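# Roll the drawer pedestal fully under the desk

## Task

Push the wheeled drawer pedestal completely beneath the desk so that no part of it protrudes past the desk's front edge or either side. Its drawer fronts must point out toward the room and run parallel to the desk's front edge. The desk must stay roughly where it was, and the robot must not topple over or be left leaning.

## Robot and tools

Robot: the LinearBot, an omnidirectional base with a column about 1.7 m tall. A carriage rides up and down the column (lift_m, 0 to 1 m) and carries two six-joint arms, left and right, each ending in a five-finger hand. The arm bases sit about 0.57 m + lift_m above the floor, and parts of the carriage hang roughly 0.15 m below that. A hand point can be up to 0.78 m from its shoulder but only about 0.4 m below its arm base. With both arms parked (joints 1 to 6 = 0, 0.05, 0.05, 1.45, 0, 0) the robot is about 0.85 m wide and 0.65 m long. Cameras: carriage_camera (fixed, looking forward and about 20 degrees down), left_wrist_camera and right_wrist_camera (on the little-finger side, aimed at the hand point).

Frames: the base frame has its origin on the floor below the base centre, x forward, y left, z up, in metres. left_hand and right_hand readings are hand-point positions in this frame; they can be off, usually reading too high, more at long reach. base_odometry is in the odometry frame (the base frame at scene start), with heading in rad, left positive, -3.142 to 3.142. It only counts wheel turns, so slip looks like travel, and turns or long sideways moves can leave the heading a degree or two off.

move: one action per call. "base" holds exactly one key, each an offset from where the base last reported itself, not a pose: translate_m (metres, forward positive, -2 to 2), strafe_m (metres, left positive, -2 to 2) or rotate_rad (radians, counter-clockwise positive, -6.3 to 6.3). "joints" is a single object of absolute targets keyed by joint name: lift_m in metres; left_/right_joint1_rad to joint6_rad in radians (joint1 -2.617 to 3.054, yaw, 0 forward, positive left; joint2 0 to 3.141, shoulder, 1.57 upright; joint3 0 to 3.141, elbow, 3.14 straight; joint4 -1.57 to 1.57, wrist pitch, positive lifts fingertips; joint5 -1.57 to 1.57, wrist yaw, positive turns fingertips right; joint6 -2.094 to 2.094, hand roll). Finger keys left_/right_hand_little, _ring, _middle, _index, _thumb_turn, _thumb_bend run -1 (closed) to +1 (open); _hand_force_limit (-1 to 1, about 0 to 10 N, 15 N for thumb) and _hand_speed (-0.96 to 1) are settings. "speeds" caps top speed for that action only: translate_m and strafe_m 0.02 to 0.5 m/s, rotate_rad 0.05 to 1.57 rad/s, lift_m 0.02 to 0.27 m/s (default 0.25; others default to their maximum). "min_time_s" (0.1 to 8 s) sets the shortest duration of arm motions; longer values give straighter, slower hand paths. "cameras" lists camera names or ["all"]; an unknown name invalidates the call. "blocking" true (default) returns when everything rests; false returns in about 0.5 s while motion continues. A move with no action just reports state and images.

wait: {"seconds": 0 to 10, "cameras"}; commands nothing, returns early once running moves have settled. stop: brakes all your running motions; the base still rolls a bit before resting, and stopped parts can keep pressing. zoom_image: {"camera", "region": [x0, y0, x1, y1]} in pixels of that camera's latest image, top-left origin, at most 504 by 504. show_instructions: displays the reference pages. finished_scene: ends the scene permanently; the pedestal must remain in place afterwards without help.

Results: base_status and joint_status report "done", "moving", "off_target" (resting away from target, maybe still pushing), "contact_stop" or "time_out" (uncommanded stops; the part then holds where it is), "not_followed" or "joint command not followed" (a self-collision check withheld arm targets). Once a result shows an uncommanded stop or refusal, your remaining move, wait and finished_scene calls in that reply are skipped. on_its_own lists what the robot did uncommanded. motor_effort gives percent of maximum per motor with the peak in brackets; drive_wheels is the hardest-worked wheel. Hand lines give hand_stopped_by words and finger load_n values. MOTOR HOT appears at 75 °C; at 100 °C an OVER-TEMPERATURE FAULT drops that arm for 30 to 60 s, shown as limit_stop_at_motor_heat, after which targets must be resent.

Order of work: look with the cameras, locate pedestal and desk, approach slowly, place the hands or base against the pedestal, push it in with short, slow base drives, then check from the front that it sits fully under the desk and square.

Cautions: at default base speeds touching heavy or fixed furniture is already a hard hit, so slow down (about 0.05 to 0.1 m/s) near the desk and pedestal. A slow drive can shove furniture and still read "done", so watch that the desk stays put. After a contact_stop, back off about 0.2 m the way you came before trying again. Never reverse under the desk edge until the column strikes it: this can topple the robot. The robot tips more easily with a high carriage, outstretched or loaded arms, pushing or sudden stops; a rising hand z with no command signals a lean. Arms have no contact stop and keep pressing, heating up, then spring to target when freed. Avoid pressing the two arms together, turning an arm outward by 0.5 rad or more while joint 2 is below 0.8 rad (elbow hits column), and leaving arms stretched out while idle; park them to cool. Do not let anything fall or slam.

Each tool is called as name([rows], argument=value, ...), one row to a line, values as JSON.

Reference images:

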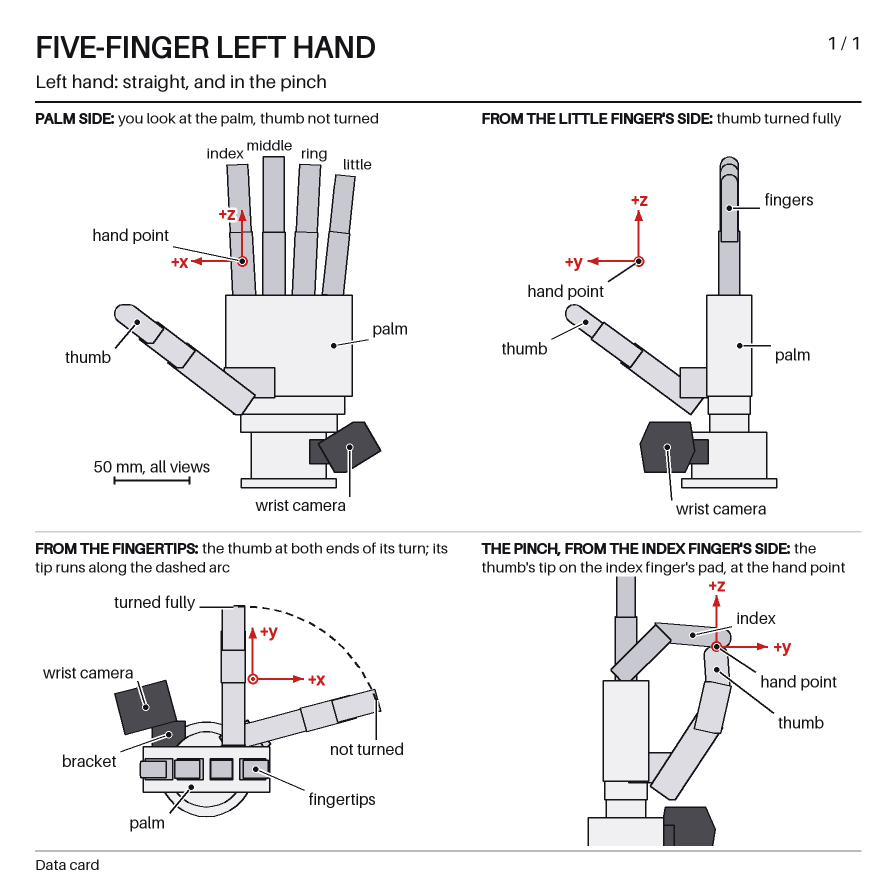

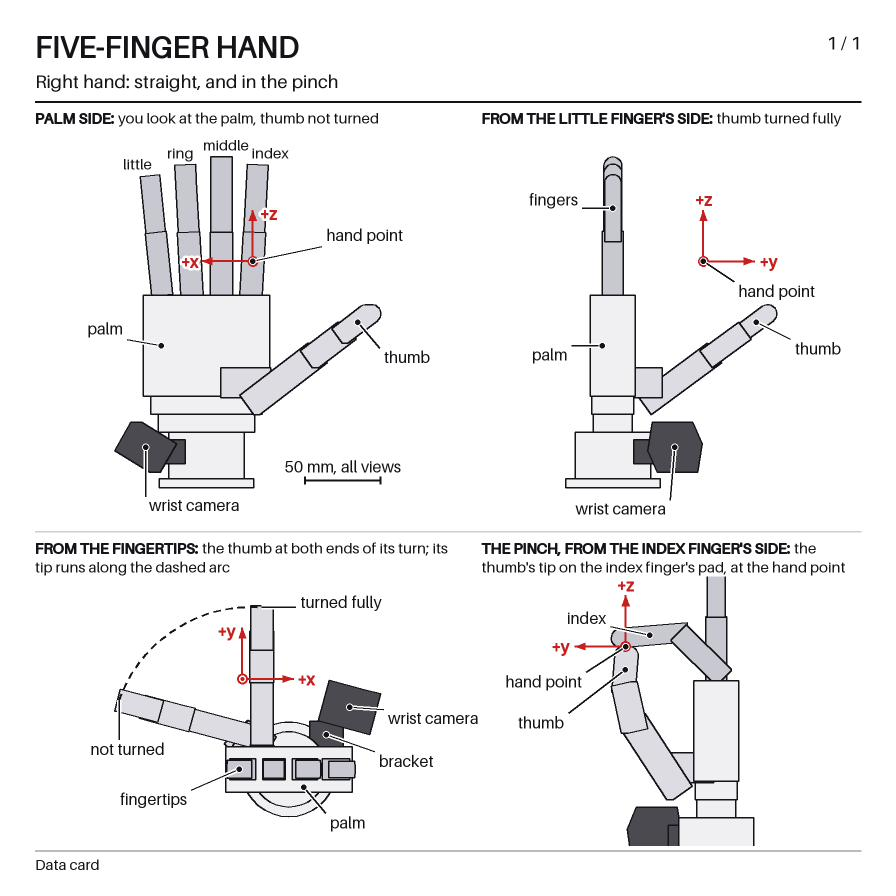

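## Session

move()

Scene clock: 0.00 s.
Joint torques (N m): no reading
base_odometry: x=+0.000 y=+0.000 heading=+0.000
base_status: not commanded
joint_positions: lift_m=+0.300 left_joint1_rad=-0.017 left_joint2_rad=+0.033 left_joint3_rad=+0.031 left_joint4_rad=+1.493 left_joint5_rad=+0.031 left_joint6_rad=+0.032 right_joint1_rad=+0.017 right_joint2_rad=+0.040 right_joint3_rad=+0.066 right_joint4_rad=+1.456 right_joint5_rad=-0.023 right_joint6_rad=+0.027 left_hand_little=+1.000 left_hand_ring=+1.000 left_hand_middle=+1.000 left_hand_index=+1.000 left_hand_thumb_turn=+1.000 left_hand_thumb_bend=+1.000 left_hand_force_limit=+0.000 left_hand_speed=-0.800 right_hand_little=+1.000 right_hand_ring=+1.000 right_hand_middle=+1.000 right_hand_index=+1.000 right_hand_thumb_turn=+1.000 right_hand_thumb_bend=+1.000 right_hand_force_limit=+0.000 right_hand_speed=-0.800
joint_status: not commanded
left_hand_stopped_by: target,target,target,target,target,target
right_hand_stopped_by: target,target,target,target,target,target
left_little_load_n: 0.0
left_ring_load_n: 0.0
left_middle_load_n: 0.0
left_index_load_n: 0.0
left_thumb_bend_load_n: 0.0
left_thumb_turn_load_n: 0.0
right_little_load_n: 0.0
right_ring_load_n: 0.0
right_middle_load_n: 0.0
right_index_load_n: 0.0
right_thumb_bend_load_n: 0.0
right_thumb_turn_load_n: 0.0
motor_effort: lift_m=+28 drive_wheels=+1
left_hand: x=+0.3096 y=+0.2823 z=+1.3054 quat_wxyz=(+0.711, -0.016, +0.039, -0.702) (m; base frame)
right_hand: x=+0.3083 y=-0.2803 z=+1.3137 quat_wxyz=(+0.722, -0.039, +0.023, -0.690) (m; base frame)
pictures: carriage_camera, left_wrist_camera, right_wrist_camera
Images, in order (width x height): carriage_camera 672x504, left_wrist_camera 672x504, right_wrist_camera 672x504.

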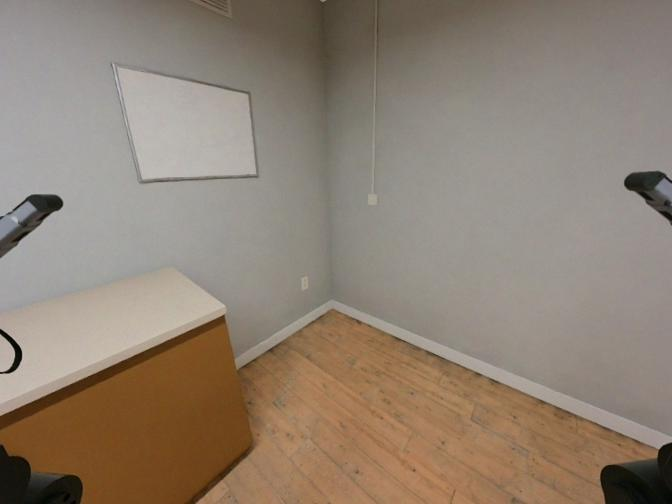

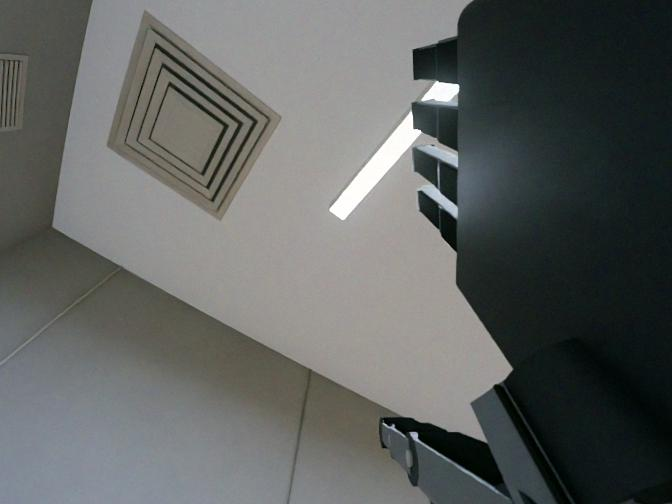

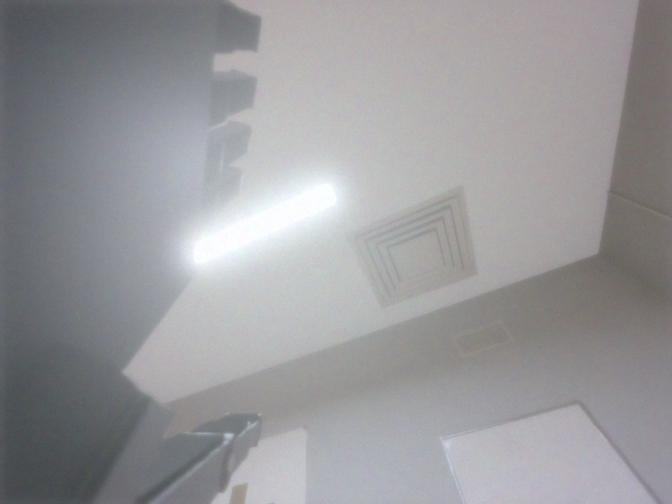

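move(base={"rotate_rad": 0.8}, speeds={"rotate_rad": 0.5}, cameras=["carriage_camera"])

move(base={"rotate_rad": 0.8}, speeds={"rotate_rad": 0.5}, cameras=["carriage_camera"])

move(base={"rotate_rad": 0.8}, speeds={"rotate_rad": 0.5}, cameras=["carriage_camera"])

move(base={"rotate_rad": 0.8}, speeds={"rotate_rad": 0.5}, cameras=["carriage_camera"])

move(base={"rotate_rad": 0.8}, speeds={"rotate_rad": 0.5}, cameras=["carriage_camera"])

move(base={"rotate_rad": 0.8}, speeds={"rotate_rad": 0.5}, cameras=["carriage_camera"])

move(base={"rotate_rad": 0.8}, speeds={"rotate_rad": 0.5}, cameras=["carriage_camera"])

Scene clock: 7.53 s.
Joint torques (N m): left_arm=[0.23 3.33 5.3 -0.18 -0.14 -0.03] | right_arm=[-0.32 2.96 5.5 -0.23 0.05 -0.09]
move: done
base_odometry: x=+0.000 y=+0.000 heading=+0.800
base_status: done
joint_positions: lift_m=+0.300 left_joint1_rad=-0.017 left_joint2_rad=+0.033 left_joint3_rad=+0.031 left_joint4_rad=+1.493 left_joint5_rad=+0.031 left_joint6_rad=+0.032 right_joint1_rad=+0.017 right_joint2_rad=+0.040 right_joint3_rad=+0.066 right_joint4_rad=+1.456 right_joint5_rad=-0.023 right_joint6_rad=+0.027 left_hand_little=+1.000 left_hand_ring=+1.000 left_hand_middle=+1.000 left_hand_index=+1.000 left_hand_thumb_turn=+1.000 left_hand_thumb_bend=+1.000 left_hand_force_limit=+0.000 left_hand_speed=-0.800 right_hand_little=+1.000 right_hand_ring=+1.000 right_hand_middle=+1.000 right_hand_index=+1.000 right_hand_thumb_turn=+1.000 right_hand_thumb_bend=+1.000 right_hand_force_limit=+0.000 right_hand_speed=-0.800
joint_status: not commanded
left_hand_stopped_by: target,target,target,target,target,target
right_hand_stopped_by: target,target,target,target,target,target
left_little_load_n: 0.0
left_ring_load_n: 0.0
left_middle_load_n: 0.0
left_index_load_n: 0.0
left_thumb_bend_load_n: 0.0
left_thumb_turn_load_n: 0.0
right_little_load_n: 0.0
right_ring_load_n: 0.0
right_middle_load_n: 0.0
right_index_load_n: 0.0
right_thumb_bend_load_n: 0.0
right_thumb_turn_load_n: 0.0
motor_effort: lift_m=+28(29) drive_wheels=+6(11)
left_hand: x=+0.3096 y=+0.2823 z=+1.3054 quat_wxyz=(+0.711, -0.016, +0.039, -0.702)
right_hand: x=+0.3084 y=-0.2803 z=+1.3136 quat_wxyz=(+0.722, -0.039, +0.023, -0.690)
Images, in order (width x height): carriage_camera 672x504.

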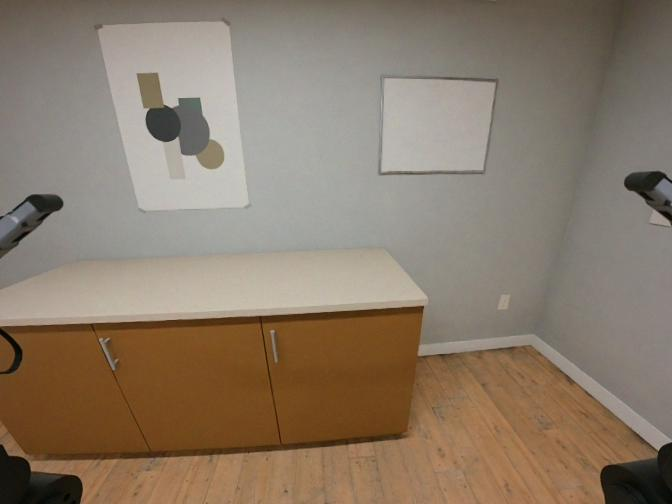

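Scene clock: 10.07 s.
Joint torques (N m): left_arm=[0.06 3.47 5.22 -0.21 -0.1 -0.03] | right_arm=[-0.24 2.77 5.45 -0.23 0.04 -0.06]
move: done
base_odometry: x=+0.000 y=+0.000 heading=+1.599
base_status: done
joint_positions: lift_m=+0.300 left_joint1_rad=-0.017 left_joint2_rad=+0.033 left_joint3_rad=+0.031 left_joint4_rad=+1.493 left_joint5_rad=+0.031 left_joint6_rad=+0.032 right_joint1_rad=+0.017 right_joint2_rad=+0.040 right_joint3_rad=+0.066 right_joint4_rad=+1.456 right_joint5_rad=-0.023 right_joint6_rad=+0.027 left_hand_little=+1.000 left_hand_ring=+1.000 left_hand_middle=+1.000 left_hand_index=+1.000 left_hand_thumb_turn=+1.000 left_hand_thumb_bend=+1.000 left_hand_force_limit=+0.000 left_hand_speed=-0.800 right_hand_little=+1.000 right_hand_ring=+1.000 right_hand_middle=+1.000 right_hand_index=+1.000 right_hand_thumb_turn=+1.000 right_hand_thumb_bend=+1.000 right_hand_force_limit=+0.000 right_hand_speed=-0.800
joint_status: not commanded
left_hand_stopped_by: target,target,target,target,target,target
right_hand_stopped_by: target,target,target,target,target,target
left_little_load_n: 0.0
left_ring_load_n: 0.0
left_middle_load_n: 0.0
left_index_load_n: 0.0
left_thumb_bend_load_n: 0.0
left_thumb_turn_load_n: 0.0
right_little_load_n: 0.0
right_ring_load_n: 0.0
right_middle_load_n: 0.0
right_index_load_n: 0.0
right_thumb_bend_load_n: 0.0
right_thumb_turn_load_n: 0.0
motor_effort: lift_m=+28(29) drive_wheels=+7(12)
left_hand: x=+0.3096 y=+0.2823 z=+1.3054 quat_wxyz=(+0.711, -0.016, +0.039, -0.702)
right_hand: x=+0.3084 y=-0.2803 z=+1.3136 quat_wxyz=(+0.722, -0.039, +0.023, -0.690)
Images, in order (width x height): carriage_camera 672x504.

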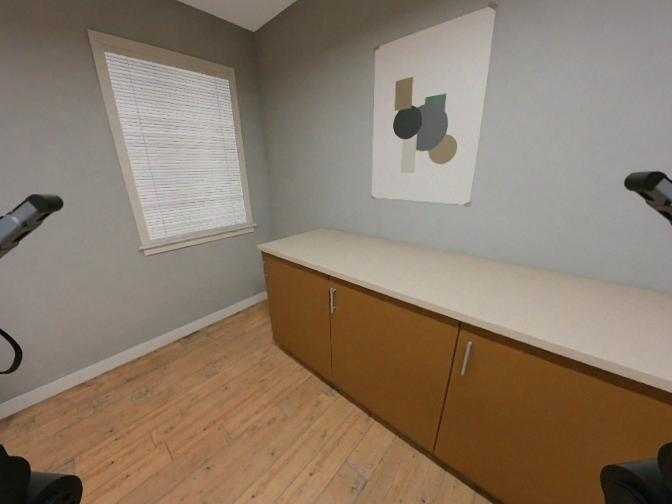

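Scene clock: 12.60 s.
Joint torques (N m): left_arm=[0.2 3.25 5.42 -0.11 -0.1 -0.04] | right_arm=[-0.17 2.93 5.45 -0.23 0.03 -0.02]
move: done
base_odometry: x=+0.000 y=+0.000 heading=+2.399
base_status: done
joint_positions: lift_m=+0.300 left_joint1_rad=-0.017 left_joint2_rad=+0.033 left_joint3_rad=+0.031 left_joint4_rad=+1.493 left_joint5_rad=+0.031 left_joint6_rad=+0.032 right_joint1_rad=+0.017 right_joint2_rad=+0.040 right_joint3_rad=+0.066 right_joint4_rad=+1.456 right_joint5_rad=-0.023 right_joint6_rad=+0.027 left_hand_little=+1.000 left_hand_ring=+1.000 left_hand_middle=+1.000 left_hand_index=+1.000 left_hand_thumb_turn=+1.000 left_hand_thumb_bend=+1.000 left_hand_force_limit=+0.000 left_hand_speed=-0.800 right_hand_little=+1.000 right_hand_ring=+1.000 right_hand_middle=+1.000 right_hand_index=+1.000 right_hand_thumb_turn=+1.000 right_hand_thumb_bend=+1.000 right_hand_force_limit=+0.000 right_hand_speed=-0.800
joint_status: not commanded
left_hand_stopped_by: target,target,target,target,target,target
right_hand_stopped_by: target,target,target,target,target,target
left_little_load_n: -0.5
left_ring_load_n: 0.0
left_middle_load_n: 0.0
left_index_load_n: 0.0
left_thumb_bend_load_n: 0.0
left_thumb_turn_load_n: 0.0
right_little_load_n: -0.5
right_ring_load_n: 0.0
right_middle_load_n: 0.0
right_index_load_n: 0.0
right_thumb_bend_load_n: 0.0
right_thumb_turn_load_n: 0.0
motor_effort: lift_m=+28(29) drive_wheels=+7(12)
left_hand: x=+0.3096 y=+0.2823 z=+1.3054 quat_wxyz=(+0.711, -0.016, +0.039, -0.702)
right_hand: x=+0.3084 y=-0.2803 z=+1.3136 quat_wxyz=(+0.722, -0.039, +0.023, -0.690)
Images, in order (width x height): carriage_camera 672x504.

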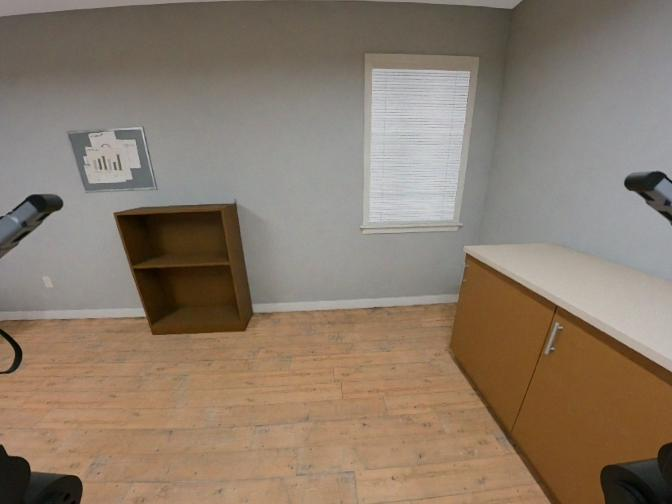

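Scene clock: 15.13 s.
Joint torques (N m): left_arm=[0.18 3.38 5.16 -0.19 -0.1 -0.07] | right_arm=[-0.43 2.93 5.3 -0.25 0.03 -0.04]
move: done
base_odometry: x=+0.000 y=+0.000 heading=-3.085
base_status: done
joint_positions: lift_m=+0.300 left_joint1_rad=-0.017 left_joint2_rad=+0.033 left_joint3_rad=+0.031 left_joint4_rad=+1.493 left_joint5_rad=+0.031 left_joint6_rad=+0.032 right_joint1_rad=+0.017 right_joint2_rad=+0.040 right_joint3_rad=+0.066 right_joint4_rad=+1.456 right_joint5_rad=-0.023 right_joint6_rad=+0.027 left_hand_little=+1.000 left_hand_ring=+1.000 left_hand_middle=+1.000 left_hand_index=+1.000 left_hand_thumb_turn=+1.000 left_hand_thumb_bend=+1.000 left_hand_force_limit=+0.000 left_hand_speed=-0.800 right_hand_little=+1.000 right_hand_ring=+1.000 right_hand_middle=+1.000 right_hand_index=+1.000 right_hand_thumb_turn=+1.000 right_hand_thumb_bend=+1.000 right_hand_force_limit=+0.000 right_hand_speed=-0.800
joint_status: not commanded
left_hand_stopped_by: target,target,target,target,target,target
right_hand_stopped_by: target,target,target,target,target,target
left_little_load_n: 0.0
left_ring_load_n: 0.0
left_middle_load_n: 0.0
left_index_load_n: 0.0
left_thumb_bend_load_n: 0.0
left_thumb_turn_load_n: 0.0
right_little_load_n: 0.0
right_ring_load_n: 0.0
right_middle_load_n: 0.0
right_index_load_n: 0.0
right_thumb_bend_load_n: 0.0
right_thumb_turn_load_n: 0.0
motor_effort: lift_m=+28(29) drive_wheels=+7(12)
left_hand: x=+0.3096 y=+0.2823 z=+1.3054 quat_wxyz=(+0.711, -0.016, +0.039, -0.702)
right_hand: x=+0.3084 y=-0.2803 z=+1.3136 quat_wxyz=(+0.722, -0.039, +0.023, -0.690)
Images, in order (width x height): carriage_camera 672x504.

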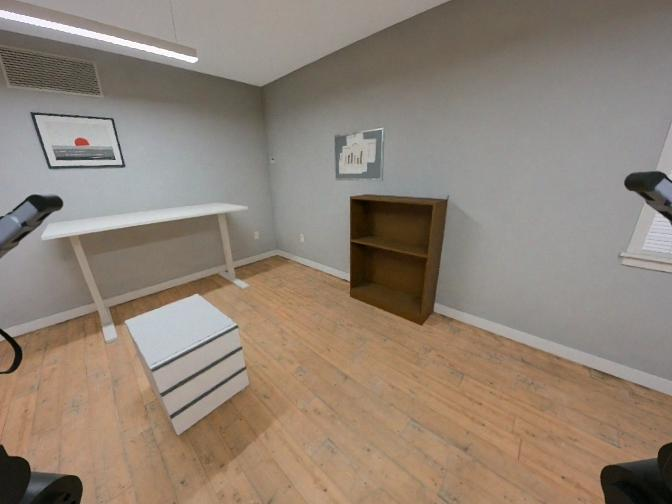

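Scene clock: 17.67 s.
Joint torques (N m): left_arm=[0.32 3.26 5.04 -0.24 -0.08 -0.01] | right_arm=[-0.36 2.96 5.44 -0.24 0.06 -0.05]
move: done
base_odometry: x=+0.000 y=+0.000 heading=-2.285
base_status: done
joint_positions: lift_m=+0.300 left_joint1_rad=-0.017 left_joint2_rad=+0.033 left_joint3_rad=+0.031 left_joint4_rad=+1.493 left_joint5_rad=+0.031 left_joint6_rad=+0.032 right_joint1_rad=+0.017 right_joint2_rad=+0.040 right_joint3_rad=+0.066 right_joint4_rad=+1.456 right_joint5_rad=-0.023 right_joint6_rad=+0.027 left_hand_little=+1.000 left_hand_ring=+1.000 left_hand_middle=+1.000 left_hand_index=+1.000 left_hand_thumb_turn=+1.000 left_hand_thumb_bend=+1.000 left_hand_force_limit=+0.000 left_hand_speed=-0.800 right_hand_little=+1.000 right_hand_ring=+1.000 right_hand_middle=+1.000 right_hand_index=+1.000 right_hand_thumb_turn=+1.000 right_hand_thumb_bend=+1.000 right_hand_force_limit=+0.000 right_hand_speed=-0.800
joint_status: not commanded
left_hand_stopped_by: target,target,target,target,target,target
right_hand_stopped_by: target,target,target,target,target,target
left_little_load_n: 0.0
left_ring_load_n: 0.0
left_middle_load_n: 0.0
left_index_load_n: 0.0
left_thumb_bend_load_n: 0.0
left_thumb_turn_load_n: 0.0
right_little_load_n: 0.0
right_ring_load_n: 0.0
right_middle_load_n: 0.0
right_index_load_n: 0.0
right_thumb_bend_load_n: 0.0
right_thumb_turn_load_n: 0.0
motor_effort: lift_m=+28(29) drive_wheels=+7(12)
left_hand: x=+0.3096 y=+0.2823 z=+1.3054 quat_wxyz=(+0.711, -0.016, +0.039, -0.702)
right_hand: x=+0.3084 y=-0.2803 z=+1.3136 quat_wxyz=(+0.722, -0.039, +0.023, -0.690)
Images, in order (width x height): carriage_camera 672x504.

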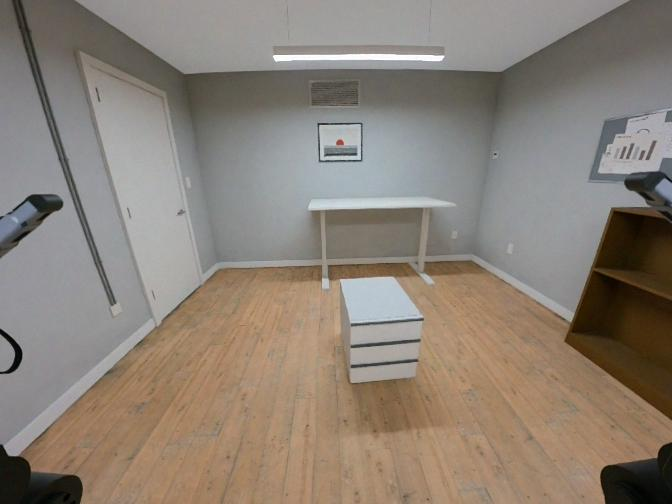

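Scene clock: 20.20 s.
Joint torques (N m): left_arm=[0.06 3.28 5.07 -0.21 -0.13 -0.07] | right_arm=[-0.29 3.08 5.53 -0.27 0.06 -0.05]
move: done
base_odometry: x=+0.000 y=+0.000 heading=-1.485
base_status: done
joint_positions: lift_m=+0.300 left_joint1_rad=-0.017 left_joint2_rad=+0.033 left_joint3_rad=+0.031 left_joint4_rad=+1.493 left_joint5_rad=+0.031 left_joint6_rad=+0.032 right_joint1_rad=+0.017 right_joint2_rad=+0.040 right_joint3_rad=+0.066 right_joint4_rad=+1.456 right_joint5_rad=-0.023 right_joint6_rad=+0.027 left_hand_little=+1.000 left_hand_ring=+1.000 left_hand_middle=+1.000 left_hand_index=+1.000 left_hand_thumb_turn=+1.000 left_hand_thumb_bend=+1.000 left_hand_force_limit=+0.000 left_hand_speed=-0.800 right_hand_little=+1.000 right_hand_ring=+1.000 right_hand_middle=+1.000 right_hand_index=+1.000 right_hand_thumb_turn=+1.000 right_hand_thumb_bend=+1.000 right_hand_force_limit=+0.000 right_hand_speed=-0.800
joint_status: not commanded
left_hand_stopped_by: target,target,target,target,target,target
right_hand_stopped_by: target,target,target,target,target,target
left_little_load_n: 0.0
left_ring_load_n: 0.0
left_middle_load_n: 0.0
left_index_load_n: 0.0
left_thumb_bend_load_n: 0.0
left_thumb_turn_load_n: 0.0
right_little_load_n: 0.0
right_ring_load_n: 0.0
right_middle_load_n: 0.0
right_index_load_n: 0.5
right_thumb_bend_load_n: 0.0
right_thumb_turn_load_n: 0.0
motor_effort: lift_m=+28(29) drive_wheels=+7(12)
left_hand: x=+0.3096 y=+0.2823 z=+1.3054 quat_wxyz=(+0.711, -0.016, +0.039, -0.702)
right_hand: x=+0.3084 y=-0.2803 z=+1.3136 quat_wxyz=(+0.722, -0.039, +0.023, -0.690)
Images, in order (width x height): carriage_camera 672x504.

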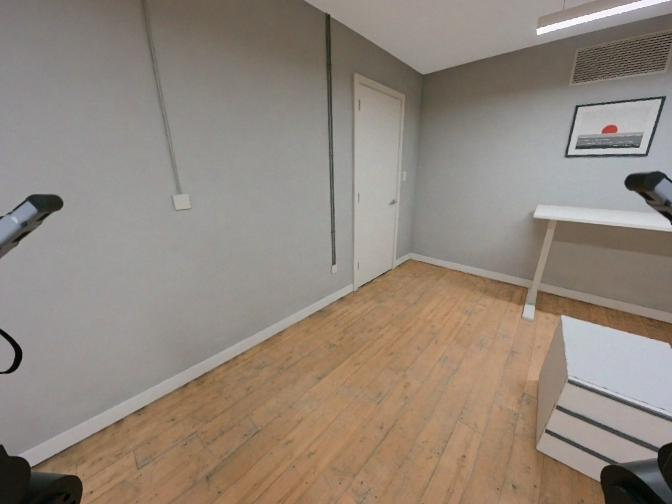

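Scene clock: 22.73 s.
Joint torques (N m): left_arm=[0.29 3.21 5.2 -0.14 -0.11 0] | right_arm=[-0.06 2.8 5.56 -0.24 0.07 -0.04]
move: done
base_odometry: x=+0.000 y=+0.000 heading=-0.686
base_status: done
joint_positions: lift_m=+0.300 left_joint1_rad=-0.017 left_joint2_rad=+0.033 left_joint3_rad=+0.031 left_joint4_rad=+1.493 left_joint5_rad=+0.031 left_joint6_rad=+0.032 right_joint1_rad=+0.017 right_joint2_rad=+0.040 right_joint3_rad=+0.066 right_joint4_rad=+1.456 right_joint5_rad=-0.023 right_joint6_rad=+0.027 left_hand_little=+1.000 left_hand_ring=+1.000 left_hand_middle=+1.000 left_hand_index=+1.000 left_hand_thumb_turn=+1.000 left_hand_thumb_bend=+1.000 left_hand_force_limit=+0.000 left_hand_speed=-0.800 right_hand_little=+1.000 right_hand_ring=+1.000 right_hand_middle=+1.000 right_hand_index=+1.000 right_hand_thumb_turn=+1.000 right_hand_thumb_bend=+1.000 right_hand_force_limit=+0.000 right_hand_speed=-0.800
joint_status: not commanded
left_hand_stopped_by: target,target,target,target,target,target
right_hand_stopped_by: target,target,target,target,target,target
left_little_load_n: 0.0
left_ring_load_n: 0.0
left_middle_load_n: 0.0
left_index_load_n: 0.0
left_thumb_bend_load_n: 0.0
left_thumb_turn_load_n: 0.0
right_little_load_n: 0.0
right_ring_load_n: 0.0
right_middle_load_n: 0.0
right_index_load_n: 0.0
right_thumb_bend_load_n: 0.0
right_thumb_turn_load_n: 0.0
motor_effort: lift_m=+28(29) drive_wheels=+7(12)
left_hand: x=+0.3096 y=+0.2823 z=+1.3054 quat_wxyz=(+0.711, -0.016, +0.039, -0.702)
right_hand: x=+0.3084 y=-0.2803 z=+1.3136 quat_wxyz=(+0.722, -0.039, +0.023, -0.690)
Images, in order (width x height): carriage_camera 672x504.

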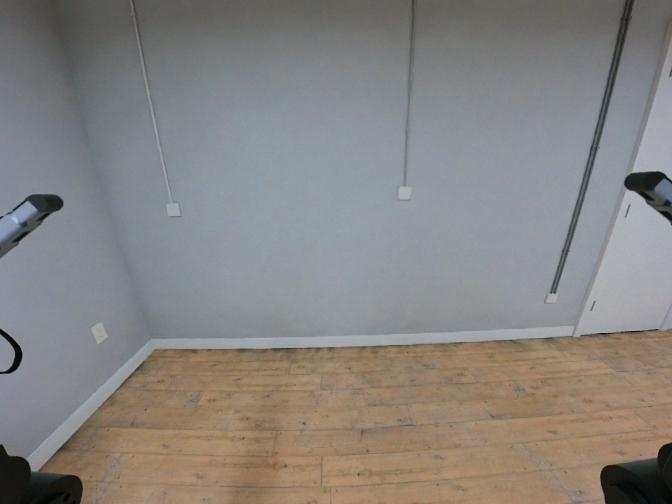

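move(base={"rotate_rad": -1.6}, speeds={"rotate_rad": 0.6}, cameras=["carriage_camera"])

zoom_image(camera="carriage_camera", region=[200, 170, 536, 422])

Scene clock: 28.87 s.
Joint torques (N m): left_arm=[0.21 3.19 5.16 -0.18 -0.09 0.02] | right_arm=[-0.32 3.02 5.48 -0.23 0.02 -0.04]
move: done
base_odometry: x=+0.000 y=+0.000 heading=-2.285
base_status: done
joint_positions: lift_m=+0.300 left_joint1_rad=-0.017 left_joint2_rad=+0.033 left_joint3_rad=+0.031 left_joint4_rad=+1.493 left_joint5_rad=+0.031 left_joint6_rad=+0.032 right_joint1_rad=+0.017 right_joint2_rad=+0.040 right_joint3_rad=+0.066 right_joint4_rad=+1.456 right_joint5_rad=-0.023 right_joint6_rad=+0.027 left_hand_little=+1.000 left_hand_ring=+1.000 left_hand_middle=+1.000 left_hand_index=+1.000 left_hand_thumb_turn=+1.000 left_hand_thumb_bend=+1.000 left_hand_force_limit=+0.000 left_hand_speed=-0.800 right_hand_little=+1.000 right_hand_ring=+1.000 right_hand_middle=+1.000 right_hand_index=+1.000 right_hand_thumb_turn=+1.000 right_hand_thumb_bend=+1.000 right_hand_force_limit=+0.000 right_hand_speed=-0.800
joint_status: not commanded
left_hand_stopped_by: target,target,target,target,target,target
right_hand_stopped_by: target,target,target,target,target,target
left_little_load_n: 0.0
left_ring_load_n: 0.0
left_middle_load_n: 0.0
left_index_load_n: 0.0
left_thumb_bend_load_n: 0.0
left_thumb_turn_load_n: 0.0
right_little_load_n: 0.0
right_ring_load_n: 0.0
right_middle_load_n: 0.0
right_index_load_n: 0.0
right_thumb_bend_load_n: 0.0
right_thumb_turn_load_n: 0.0
motor_effort: lift_m=+28(29) drive_wheels=+7(11)
left_hand: x=+0.3096 y=+0.2823 z=+1.3054 quat_wxyz=(+0.711, -0.016, +0.039, -0.702)
right_hand: x=+0.3085 y=-0.2803 z=+1.3136 quat_wxyz=(+0.722, -0.039, +0.023, -0.690)
Images, in order (width x height): carriage_camera 672x504.

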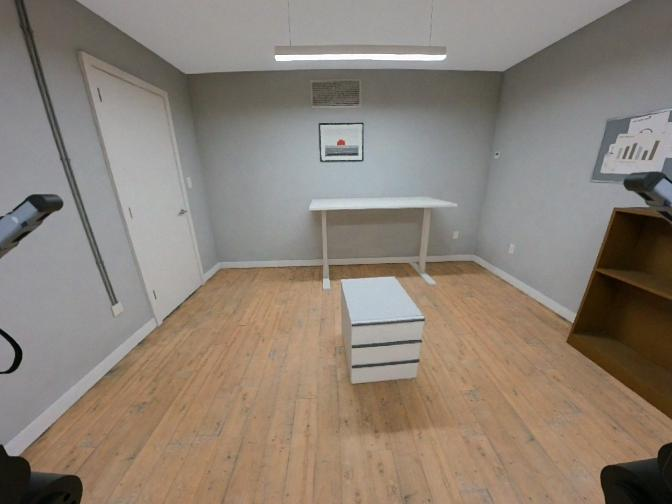

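Scaled by 1.500 from the camera's image (finer frame: 960x720).

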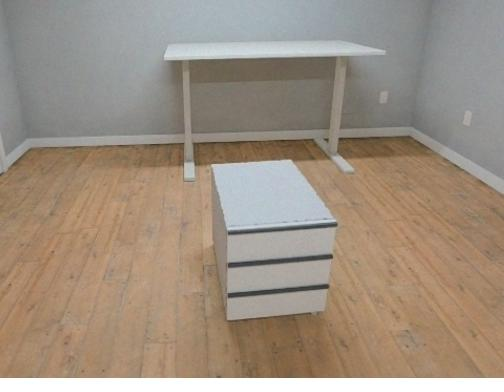

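move(base={"strafe_m": -0.4}, speeds={"strafe_m": 0.25}, cameras=["carriage_camera"])

zoom_image(camera="carriage_camera", region=[180, 170, 516, 422])

Scene clock: 68.30 s.
Joint torques (N m): left_arm=[0.06 3.26 5.23 -0.14 -0.08 -0.01] | right_arm=[-0.28 2.99 5.33 -0.27 0.06 -0.04]
move: done
base_odometry: x=-0.302 y=+0.262 heading=-2.286
base_status: done
joint_positions: lift_m=+0.300 left_joint1_rad=-0.017 left_joint2_rad=+0.033 left_joint3_rad=+0.031 left_joint4_rad=+1.493 left_joint5_rad=+0.031 left_joint6_rad=+0.032 right_joint1_rad=+0.017 right_joint2_rad=+0.040 right_joint3_rad=+0.066 right_joint4_rad=+1.455 right_joint5_rad=-0.023 right_joint6_rad=+0.027 left_hand_little=+1.000 left_hand_ring=+1.000 left_hand_middle=+1.000 left_hand_index=+1.000 left_hand_thumb_turn=+1.000 left_hand_thumb_bend=+1.000 left_hand_force_limit=+0.000 left_hand_speed=-0.800 right_hand_little=+1.000 right_hand_ring=+1.000 right_hand_middle=+1.000 right_hand_index=+1.000 right_hand_thumb_turn=+1.000 right_hand_thumb_bend=+1.000 right_hand_force_limit=+0.000 right_hand_speed=-0.800
joint_status: not commanded
left_hand_stopped_by: target,target,target,target,target,target
right_hand_stopped_by: target,target,target,target,target,target
left_little_load_n: 0.0
left_ring_load_n: 0.0
left_middle_load_n: 0.0
left_index_load_n: 0.0
left_thumb_bend_load_n: 0.0
left_thumb_turn_load_n: 0.0
right_little_load_n: 0.0
right_ring_load_n: 0.0
right_middle_load_n: 0.0
right_index_load_n: 0.0
right_thumb_bend_load_n: 0.0
right_thumb_turn_load_n: 0.0
motor_effort: lift_m=+29(29) drive_wheels=-3(15)
left_hand: x=+0.3096 y=+0.2823 z=+1.3054 quat_wxyz=(+0.711, -0.016, +0.039, -0.702)
right_hand: x=+0.3086 y=-0.2803 z=+1.3136 quat_wxyz=(+0.722, -0.040, +0.024, -0.690)
Images, in order (width x height): carriage_camera 672x504.

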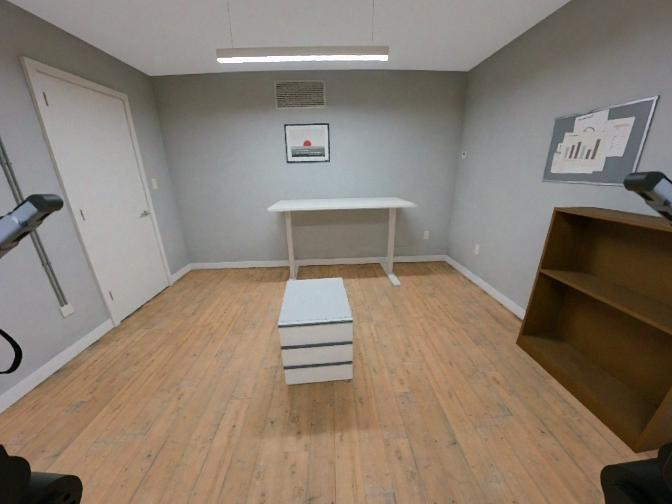

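Scaled by 1.500 from the camera's image (finer frame: 960x720).

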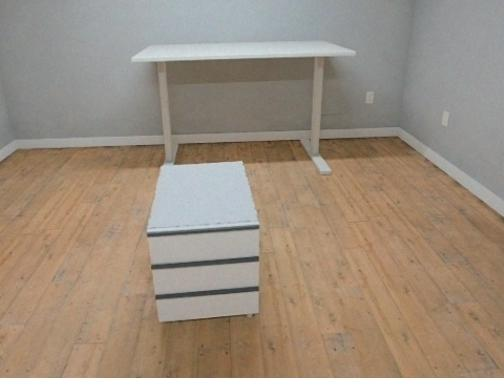

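move(joints={"lift_m": 1.0}, cameras=["carriage_camera"])

zoom_image(camera="carriage_camera", region=[180, 200, 516, 452])

Scene clock: 76.70 s.
Joint torques (N m): left_arm=[0.1 3.3 5.12 -0.18 -0.12 0.02] | right_arm=[-0.28 2.95 5.53 -0.2 0.04 -0.08]
move: done
base_odometry: x=-0.302 y=+0.262 heading=-2.286
base_status: not commanded
joint_positions: lift_m=+0.999 left_joint1_rad=-0.017 left_joint2_rad=+0.033 left_joint3_rad=+0.031 left_joint4_rad=+1.494 left_joint5_rad=+0.031 left_joint6_rad=+0.032 right_joint1_rad=+0.017 right_joint2_rad=+0.040 right_joint3_rad=+0.066 right_joint4_rad=+1.455 right_joint5_rad=-0.023 right_joint6_rad=+0.027 left_hand_little=+1.000 left_hand_ring=+1.000 left_hand_middle=+1.000 left_hand_index=+1.000 left_hand_thumb_turn=+1.000 left_hand_thumb_bend=+1.000 left_hand_force_limit=+0.000 left_hand_speed=-0.800 right_hand_little=+1.000 right_hand_ring=+1.000 right_hand_middle=+1.000 right_hand_index=+1.000 right_hand_thumb_turn=+1.000 right_hand_thumb_bend=+1.000 right_hand_force_limit=+0.000 right_hand_speed=-0.800
joint_status: all done
joint sent to its limit — lift_m, upper limit.
left_hand_stopped_by: target,target,target,target,target,target
right_hand_stopped_by: target,target,target,target,target,target
left_little_load_n: 0.0
left_ring_load_n: 0.0
left_middle_load_n: 0.0
left_index_load_n: 0.0
left_thumb_bend_load_n: 0.0
left_thumb_turn_load_n: 0.0
right_little_load_n: 0.0
right_ring_load_n: 0.0
right_middle_load_n: 0.0
right_index_load_n: 0.0
right_thumb_bend_load_n: 0.0
right_thumb_turn_load_n: 0.0
motor_effort: lift_m=+27(34) drive_wheels=-3(3)
left_hand: x=+0.3095 y=+0.2823 z=+2.0042 quat_wxyz=(+0.711, -0.016, +0.039, -0.702)
right_hand: x=+0.3086 y=-0.2803 z=+2.0123 quat_wxyz=(+0.722, -0.040, +0.024, -0.690)
Images, in order (width x height): carriage_camera 672x504.

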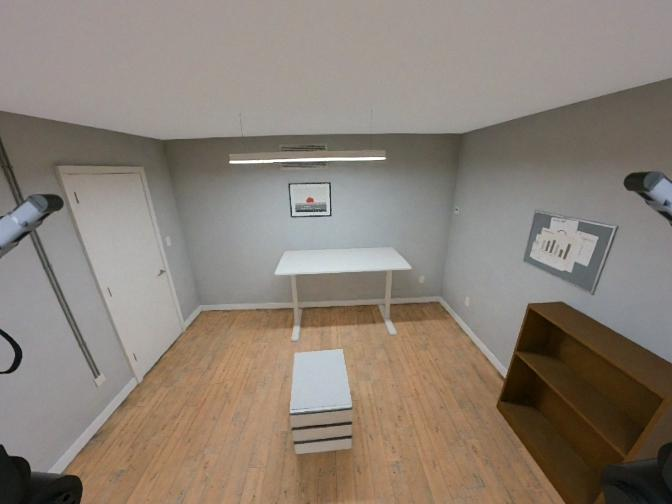

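Scaled by 1.500 from the camera's image (finer frame: 960x720).

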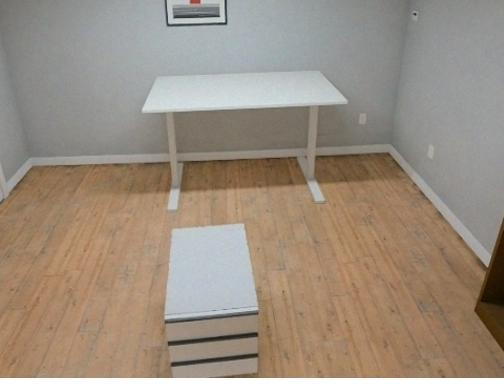

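move(base={"strafe_m": 1.0}, joints={"lift_m": 0.5}, speeds={"strafe_m": 0.3}, cameras=["carriage_camera"])

move(base={"translate_m": 1.45}, speeds={"translate_m": 0.3}, cameras=["carriage_camera"])

move(base={"rotate_rad": -1.475}, speeds={"rotate_rad": 0.5}, cameras=["carriage_camera"])

Scene clock: 121.33 s.
Joint torques (N m): left_arm=[0.23 3.23 5.24 -0.18 -0.03 0] | right_arm=[-0.32 2.92 5.37 -0.24 0.06 -0.02]
move: done
base_odometry: x=+0.452 y=-0.394 heading=-2.287
base_status: done
joint_positions: lift_m=+0.500 left_joint1_rad=-0.017 left_joint2_rad=+0.033 left_joint3_rad=+0.031 left_joint4_rad=+1.494 left_joint5_rad=+0.032 left_joint6_rad=+0.032 right_joint1_rad=+0.018 right_joint2_rad=+0.040 right_joint3_rad=+0.066 right_joint4_rad=+1.455 right_joint5_rad=-0.023 right_joint6_rad=+0.027 left_hand_little=+1.000 left_hand_ring=+1.000 left_hand_middle=+1.000 left_hand_index=+1.000 left_hand_thumb_turn=+1.000 left_hand_thumb_bend=+1.000 left_hand_force_limit=+0.000 left_hand_speed=-0.800 right_hand_little=+1.000 right_hand_ring=+1.000 right_hand_middle=+1.000 right_hand_index=+1.000 right_hand_thumb_turn=+1.000 right_hand_thumb_bend=+1.000 right_hand_force_limit=+0.000 right_hand_speed=-0.800
joint_status: all done
left_hand_stopped_by: target,target,target,target,target,target
right_hand_stopped_by: target,target,target,target,target,target
left_little_load_n: 0.0
left_ring_load_n: 0.0
left_middle_load_n: 0.0
left_index_load_n: 0.0
left_thumb_bend_load_n: 0.0
left_thumb_turn_load_n: 0.0
right_little_load_n: 0.0
right_ring_load_n: 0.0
right_middle_load_n: 0.0
right_index_load_n: 0.0
right_thumb_bend_load_n: 0.0
right_thumb_turn_load_n: 0.0
motor_effort: lift_m=+29(30) drive_wheels=-3(16)
left_hand: x=+0.3095 y=+0.2821 z=+1.5053 quat_wxyz=(+0.711, -0.016, +0.040, -0.702)
right_hand: x=+0.3085 y=-0.2803 z=+1.5135 quat_wxyz=(+0.722, -0.040, +0.024, -0.690)
Images, in order (width x height): carriage_camera 672x504.

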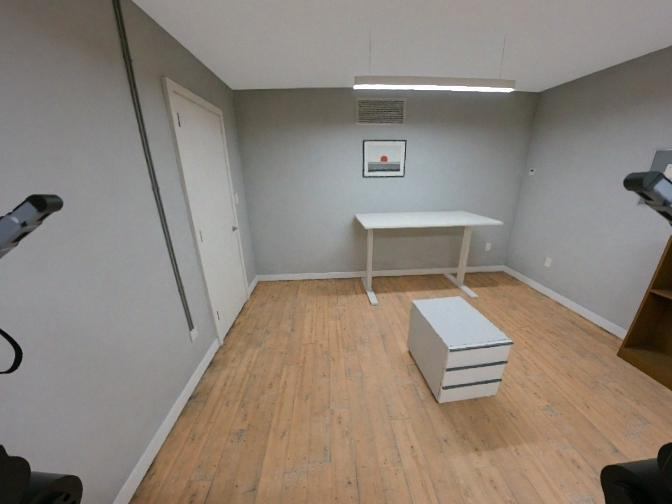

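Scene clock: 127.77 s.
Joint torques (N m): left_arm=[0.05 3.66 5.15 -0.07 -0.14 -0.01] | right_arm=[-0.35 2.86 5.41 -0.23 0.05 -0.06]
move: done
base_odometry: x=-0.499 y=-1.489 heading=-2.287
base_status: done
joint_positions: lift_m=+0.500 left_joint1_rad=-0.017 left_joint2_rad=+0.033 left_joint3_rad=+0.031 left_joint4_rad=+1.492 left_joint5_rad=+0.032 left_joint6_rad=+0.032 right_joint1_rad=+0.018 right_joint2_rad=+0.040 right_joint3_rad=+0.066 right_joint4_rad=+1.455 right_joint5_rad=-0.023 right_joint6_rad=+0.027 left_hand_little=+1.000 left_hand_ring=+1.000 left_hand_middle=+1.000 left_hand_index=+1.000 left_hand_thumb_turn=+1.000 left_hand_thumb_bend=+1.000 left_hand_force_limit=+0.000 left_hand_speed=-0.800 right_hand_little=+1.000 right_hand_ring=+1.000 right_hand_middle=+1.000 right_hand_index=+1.000 right_hand_thumb_turn=+1.000 right_hand_thumb_bend=+1.000 right_hand_force_limit=+0.000 right_hand_speed=-0.800
joint_status: not commanded
left_hand_stopped_by: target,target,target,target,target,target
right_hand_stopped_by: target,target,target,target,target,target
left_little_load_n: 0.0
left_ring_load_n: 0.0
left_middle_load_n: 0.0
left_index_load_n: 0.0
left_thumb_bend_load_n: 0.0
left_thumb_turn_load_n: 0.0
right_little_load_n: 0.0
right_ring_load_n: 0.0
right_middle_load_n: 0.0
right_index_load_n: 0.0
right_thumb_bend_load_n: 0.0
right_thumb_turn_load_n: 0.0
motor_effort: lift_m=+29(29) drive_wheels=-1(11)
left_hand: x=+0.3100 y=+0.2820 z=+1.5052 quat_wxyz=(+0.711, -0.016, +0.040, -0.702)
right_hand: x=+0.3086 y=-0.2803 z=+1.5135 quat_wxyz=(+0.722, -0.040, +0.024, -0.690)
Images, in order (width x height): carriage_camera 672x504.

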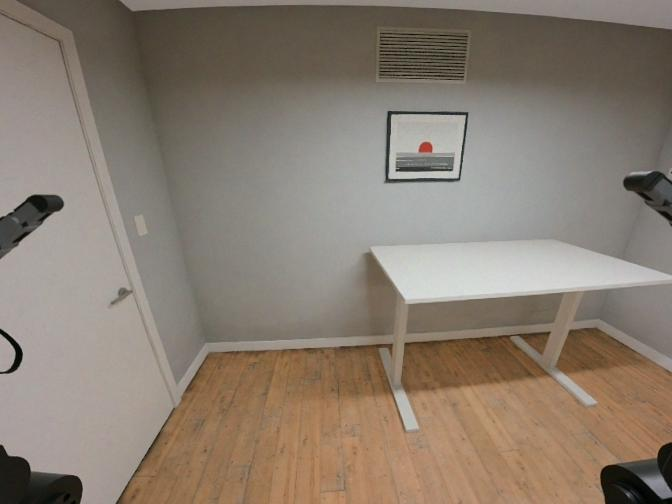

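Scene clock: 131.63 s.
Joint torques (N m): left_arm=[0.2 3.12 5.09 -0.14 -0.19 -0.02] | right_arm=[-0.28 3 5.46 -0.23 0.04 -0.04]
move: done
base_odometry: x=-0.499 y=-1.489 heading=+2.522
base_status: done
joint_positions: lift_m=+0.500 left_joint1_rad=-0.017 left_joint2_rad=+0.033 left_joint3_rad=+0.031 left_joint4_rad=+1.493 left_joint5_rad=+0.032 left_joint6_rad=+0.032 right_joint1_rad=+0.018 right_joint2_rad=+0.040 right_joint3_rad=+0.066 right_joint4_rad=+1.455 right_joint5_rad=-0.023 right_joint6_rad=+0.027 left_hand_little=+1.000 left_hand_ring=+1.000 left_hand_middle=+1.000 left_hand_index=+1.000 left_hand_thumb_turn=+1.000 left_hand_thumb_bend=+1.000 left_hand_force_limit=+0.000 left_hand_speed=-0.800 right_hand_little=+1.000 right_hand_ring=+1.000 right_hand_middle=+1.000 right_hand_index=+1.000 right_hand_thumb_turn=+1.000 right_hand_thumb_bend=+1.000 right_hand_force_limit=+0.000 right_hand_speed=-0.800
joint_status: not commanded
left_hand_stopped_by: target,target,target,target,target,target
right_hand_stopped_by: target,target,target,target,target,target
left_little_load_n: 0.0
left_ring_load_n: 0.0
left_middle_load_n: 0.0
left_index_load_n: 0.0
left_thumb_bend_load_n: 0.0
left_thumb_turn_load_n: 0.0
right_little_load_n: 0.0
right_ring_load_n: 0.0
right_middle_load_n: 0.0
right_index_load_n: 0.0
right_thumb_bend_load_n: 0.0
right_thumb_turn_load_n: 0.0
motor_effort: lift_m=+29(29) drive_wheels=+7(11)
left_hand: x=+0.3098 y=+0.2820 z=+1.5052 quat_wxyz=(+0.711, -0.016, +0.040, -0.702)
right_hand: x=+0.3086 y=-0.2803 z=+1.5135 quat_wxyz=(+0.722, -0.040, +0.024, -0.690)
Images, in order (width x height): carriage_camera 672x504.

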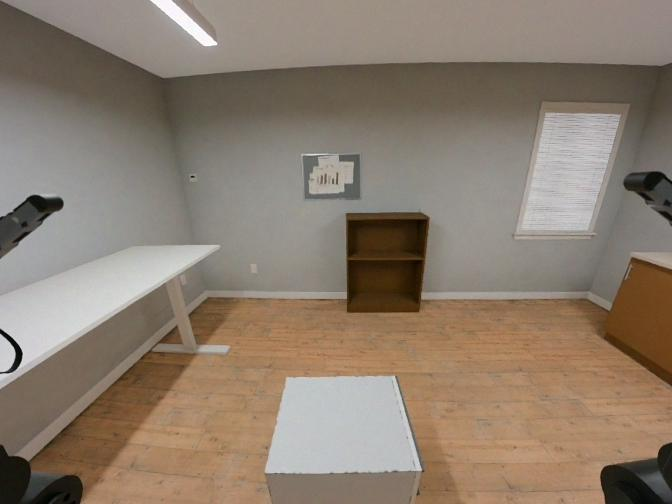

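zoom_image(camera="carriage_camera", region=[200, 300, 472, 504])

zoom_image(camera="carriage_camera", region=[0, 200, 336, 452])

Scaled by 1.853 from the camera's image (finer frame: 960x720).

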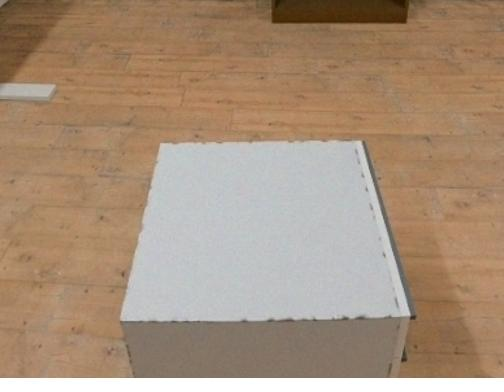

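Scaled by 1.500 from the camera's image (finer frame: 960x720).

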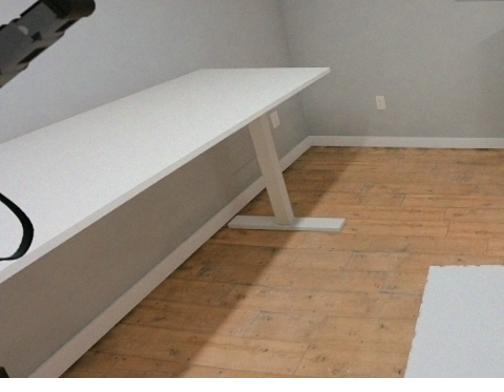

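move(base={"rotate_rad": -0.026}, speeds={"rotate_rad": 0.2}, cameras=[])

move(base={"translate_m": 0.22}, speeds={"translate_m": 0.06}, cameras=["carriage_camera"])

zoom_image(camera="carriage_camera", region=[200, 300, 472, 504])

Scene clock: 149.40 s.
Joint torques (N m): left_arm=[0.32 3.12 5.26 -0.17 -0.2 0.01] | right_arm=[-0.23 2.91 5.34 -0.21 0.04 -0.06]
move: done
base_odometry: x=-0.499 y=-1.489 heading=+2.496
base_status: done
joint_positions: lift_m=+0.500 left_joint1_rad=-0.017 left_joint2_rad=+0.033 left_joint3_rad=+0.031 left_joint4_rad=+1.493 left_joint5_rad=+0.032 left_joint6_rad=+0.032 right_joint1_rad=+0.018 right_joint2_rad=+0.040 right_joint3_rad=+0.066 right_joint4_rad=+1.455 right_joint5_rad=-0.023 right_joint6_rad=+0.027 left_hand_little=+1.000 left_hand_ring=+1.000 left_hand_middle=+1.000 left_hand_index=+1.000 left_hand_thumb_turn=+1.000 left_hand_thumb_bend=+1.000 left_hand_force_limit=+0.000 left_hand_speed=-0.800 right_hand_little=+1.000 right_hand_ring=+1.000 right_hand_middle=+1.000 right_hand_index=+1.000 right_hand_thumb_turn=+1.000 right_hand_thumb_bend=+1.000 right_hand_force_limit=+0.000 right_hand_speed=-0.800
joint_status: not commanded
left_hand_stopped_by: target,target,target,target,target,target
right_hand_stopped_by: target,target,target,target,target,target
left_little_load_n: 0.0
left_ring_load_n: 0.0
left_middle_load_n: 0.0
left_index_load_n: 0.0
left_thumb_bend_load_n: 0.0
left_thumb_turn_load_n: 0.0
right_little_load_n: 0.0
right_ring_load_n: 0.0
right_middle_load_n: 0.0
right_index_load_n: 0.0
right_thumb_bend_load_n: 0.0
right_thumb_turn_load_n: 0.0
motor_effort: lift_m=+29(29) drive_wheels=+7(11)
left_hand: x=+0.3098 y=+0.2820 z=+1.5052 quat_wxyz=(+0.711, -0.016, +0.040, -0.702)
right_hand: x=+0.3085 y=-0.2803 z=+1.5135 quat_wxyz=(+0.722, -0.040, +0.024, -0.690)

Scene clock: 153.60 s.
Joint torques (N m): left_arm=[0.24 3.22 5.27 -0.21 -0.09 -0.07] | right_arm=[-0.4 2.88 5.39 -0.27 0.03 -0.05]
move: done
base_odometry: x=-0.675 y=-1.356 heading=+2.495
base_status: done
joint_positions: lift_m=+0.500 left_joint1_rad=-0.017 left_joint2_rad=+0.033 left_joint3_rad=+0.031 left_joint4_rad=+1.493 left_joint5_rad=+0.032 left_joint6_rad=+0.032 right_joint1_rad=+0.018 right_joint2_rad=+0.040 right_joint3_rad=+0.066 right_joint4_rad=+1.455 right_joint5_rad=-0.023 right_joint6_rad=+0.027 left_hand_little=+1.000 left_hand_ring=+1.000 left_hand_middle=+1.000 left_hand_index=+1.000 left_hand_thumb_turn=+1.000 left_hand_thumb_bend=+1.000 left_hand_force_limit=+0.000 left_hand_speed=-0.800 right_hand_little=+1.000 right_hand_ring=+1.000 right_hand_middle=+1.000 right_hand_index=+1.000 right_hand_thumb_turn=+1.000 right_hand_thumb_bend=+1.000 right_hand_force_limit=+0.000 right_hand_speed=-0.800
joint_status: not commanded
left_hand_stopped_by: target,target,target,target,target,target
right_hand_stopped_by: target,target,target,target,target,target
left_little_load_n: 0.0
left_ring_load_n: 0.0
left_middle_load_n: 0.0
left_index_load_n: 0.0
left_thumb_bend_load_n: 0.0
left_thumb_turn_load_n: 0.0
right_little_load_n: 0.0
right_ring_load_n: 0.0
right_middle_load_n: 0.0
right_index_load_n: 0.0
right_thumb_bend_load_n: 0.0
right_thumb_turn_load_n: 0.0
motor_effort: lift_m=+28(29) drive_wheels=-3(11)
left_hand: x=+0.3098 y=+0.2820 z=+1.5052 quat_wxyz=(+0.711, -0.016, +0.040, -0.702)
right_hand: x=+0.3085 y=-0.2803 z=+1.5135 quat_wxyz=(+0.722, -0.040, +0.024, -0.690)
Images, in order (width x height): carriage_camera 672x504.

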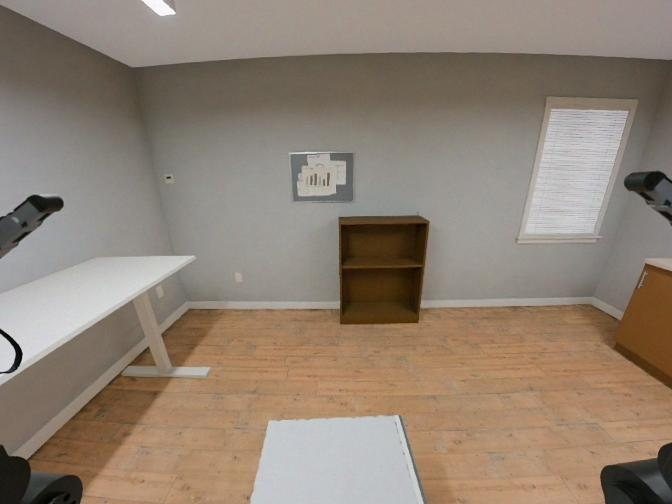

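Scaled by 1.853 from the camera's image (finer frame: 960x720).

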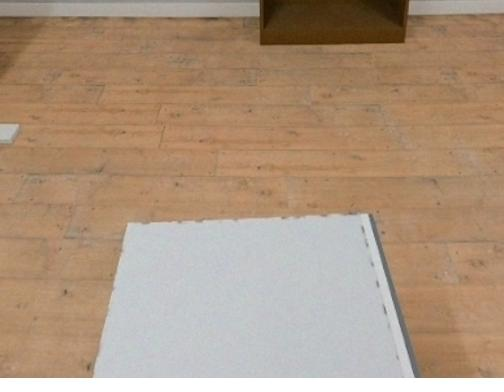

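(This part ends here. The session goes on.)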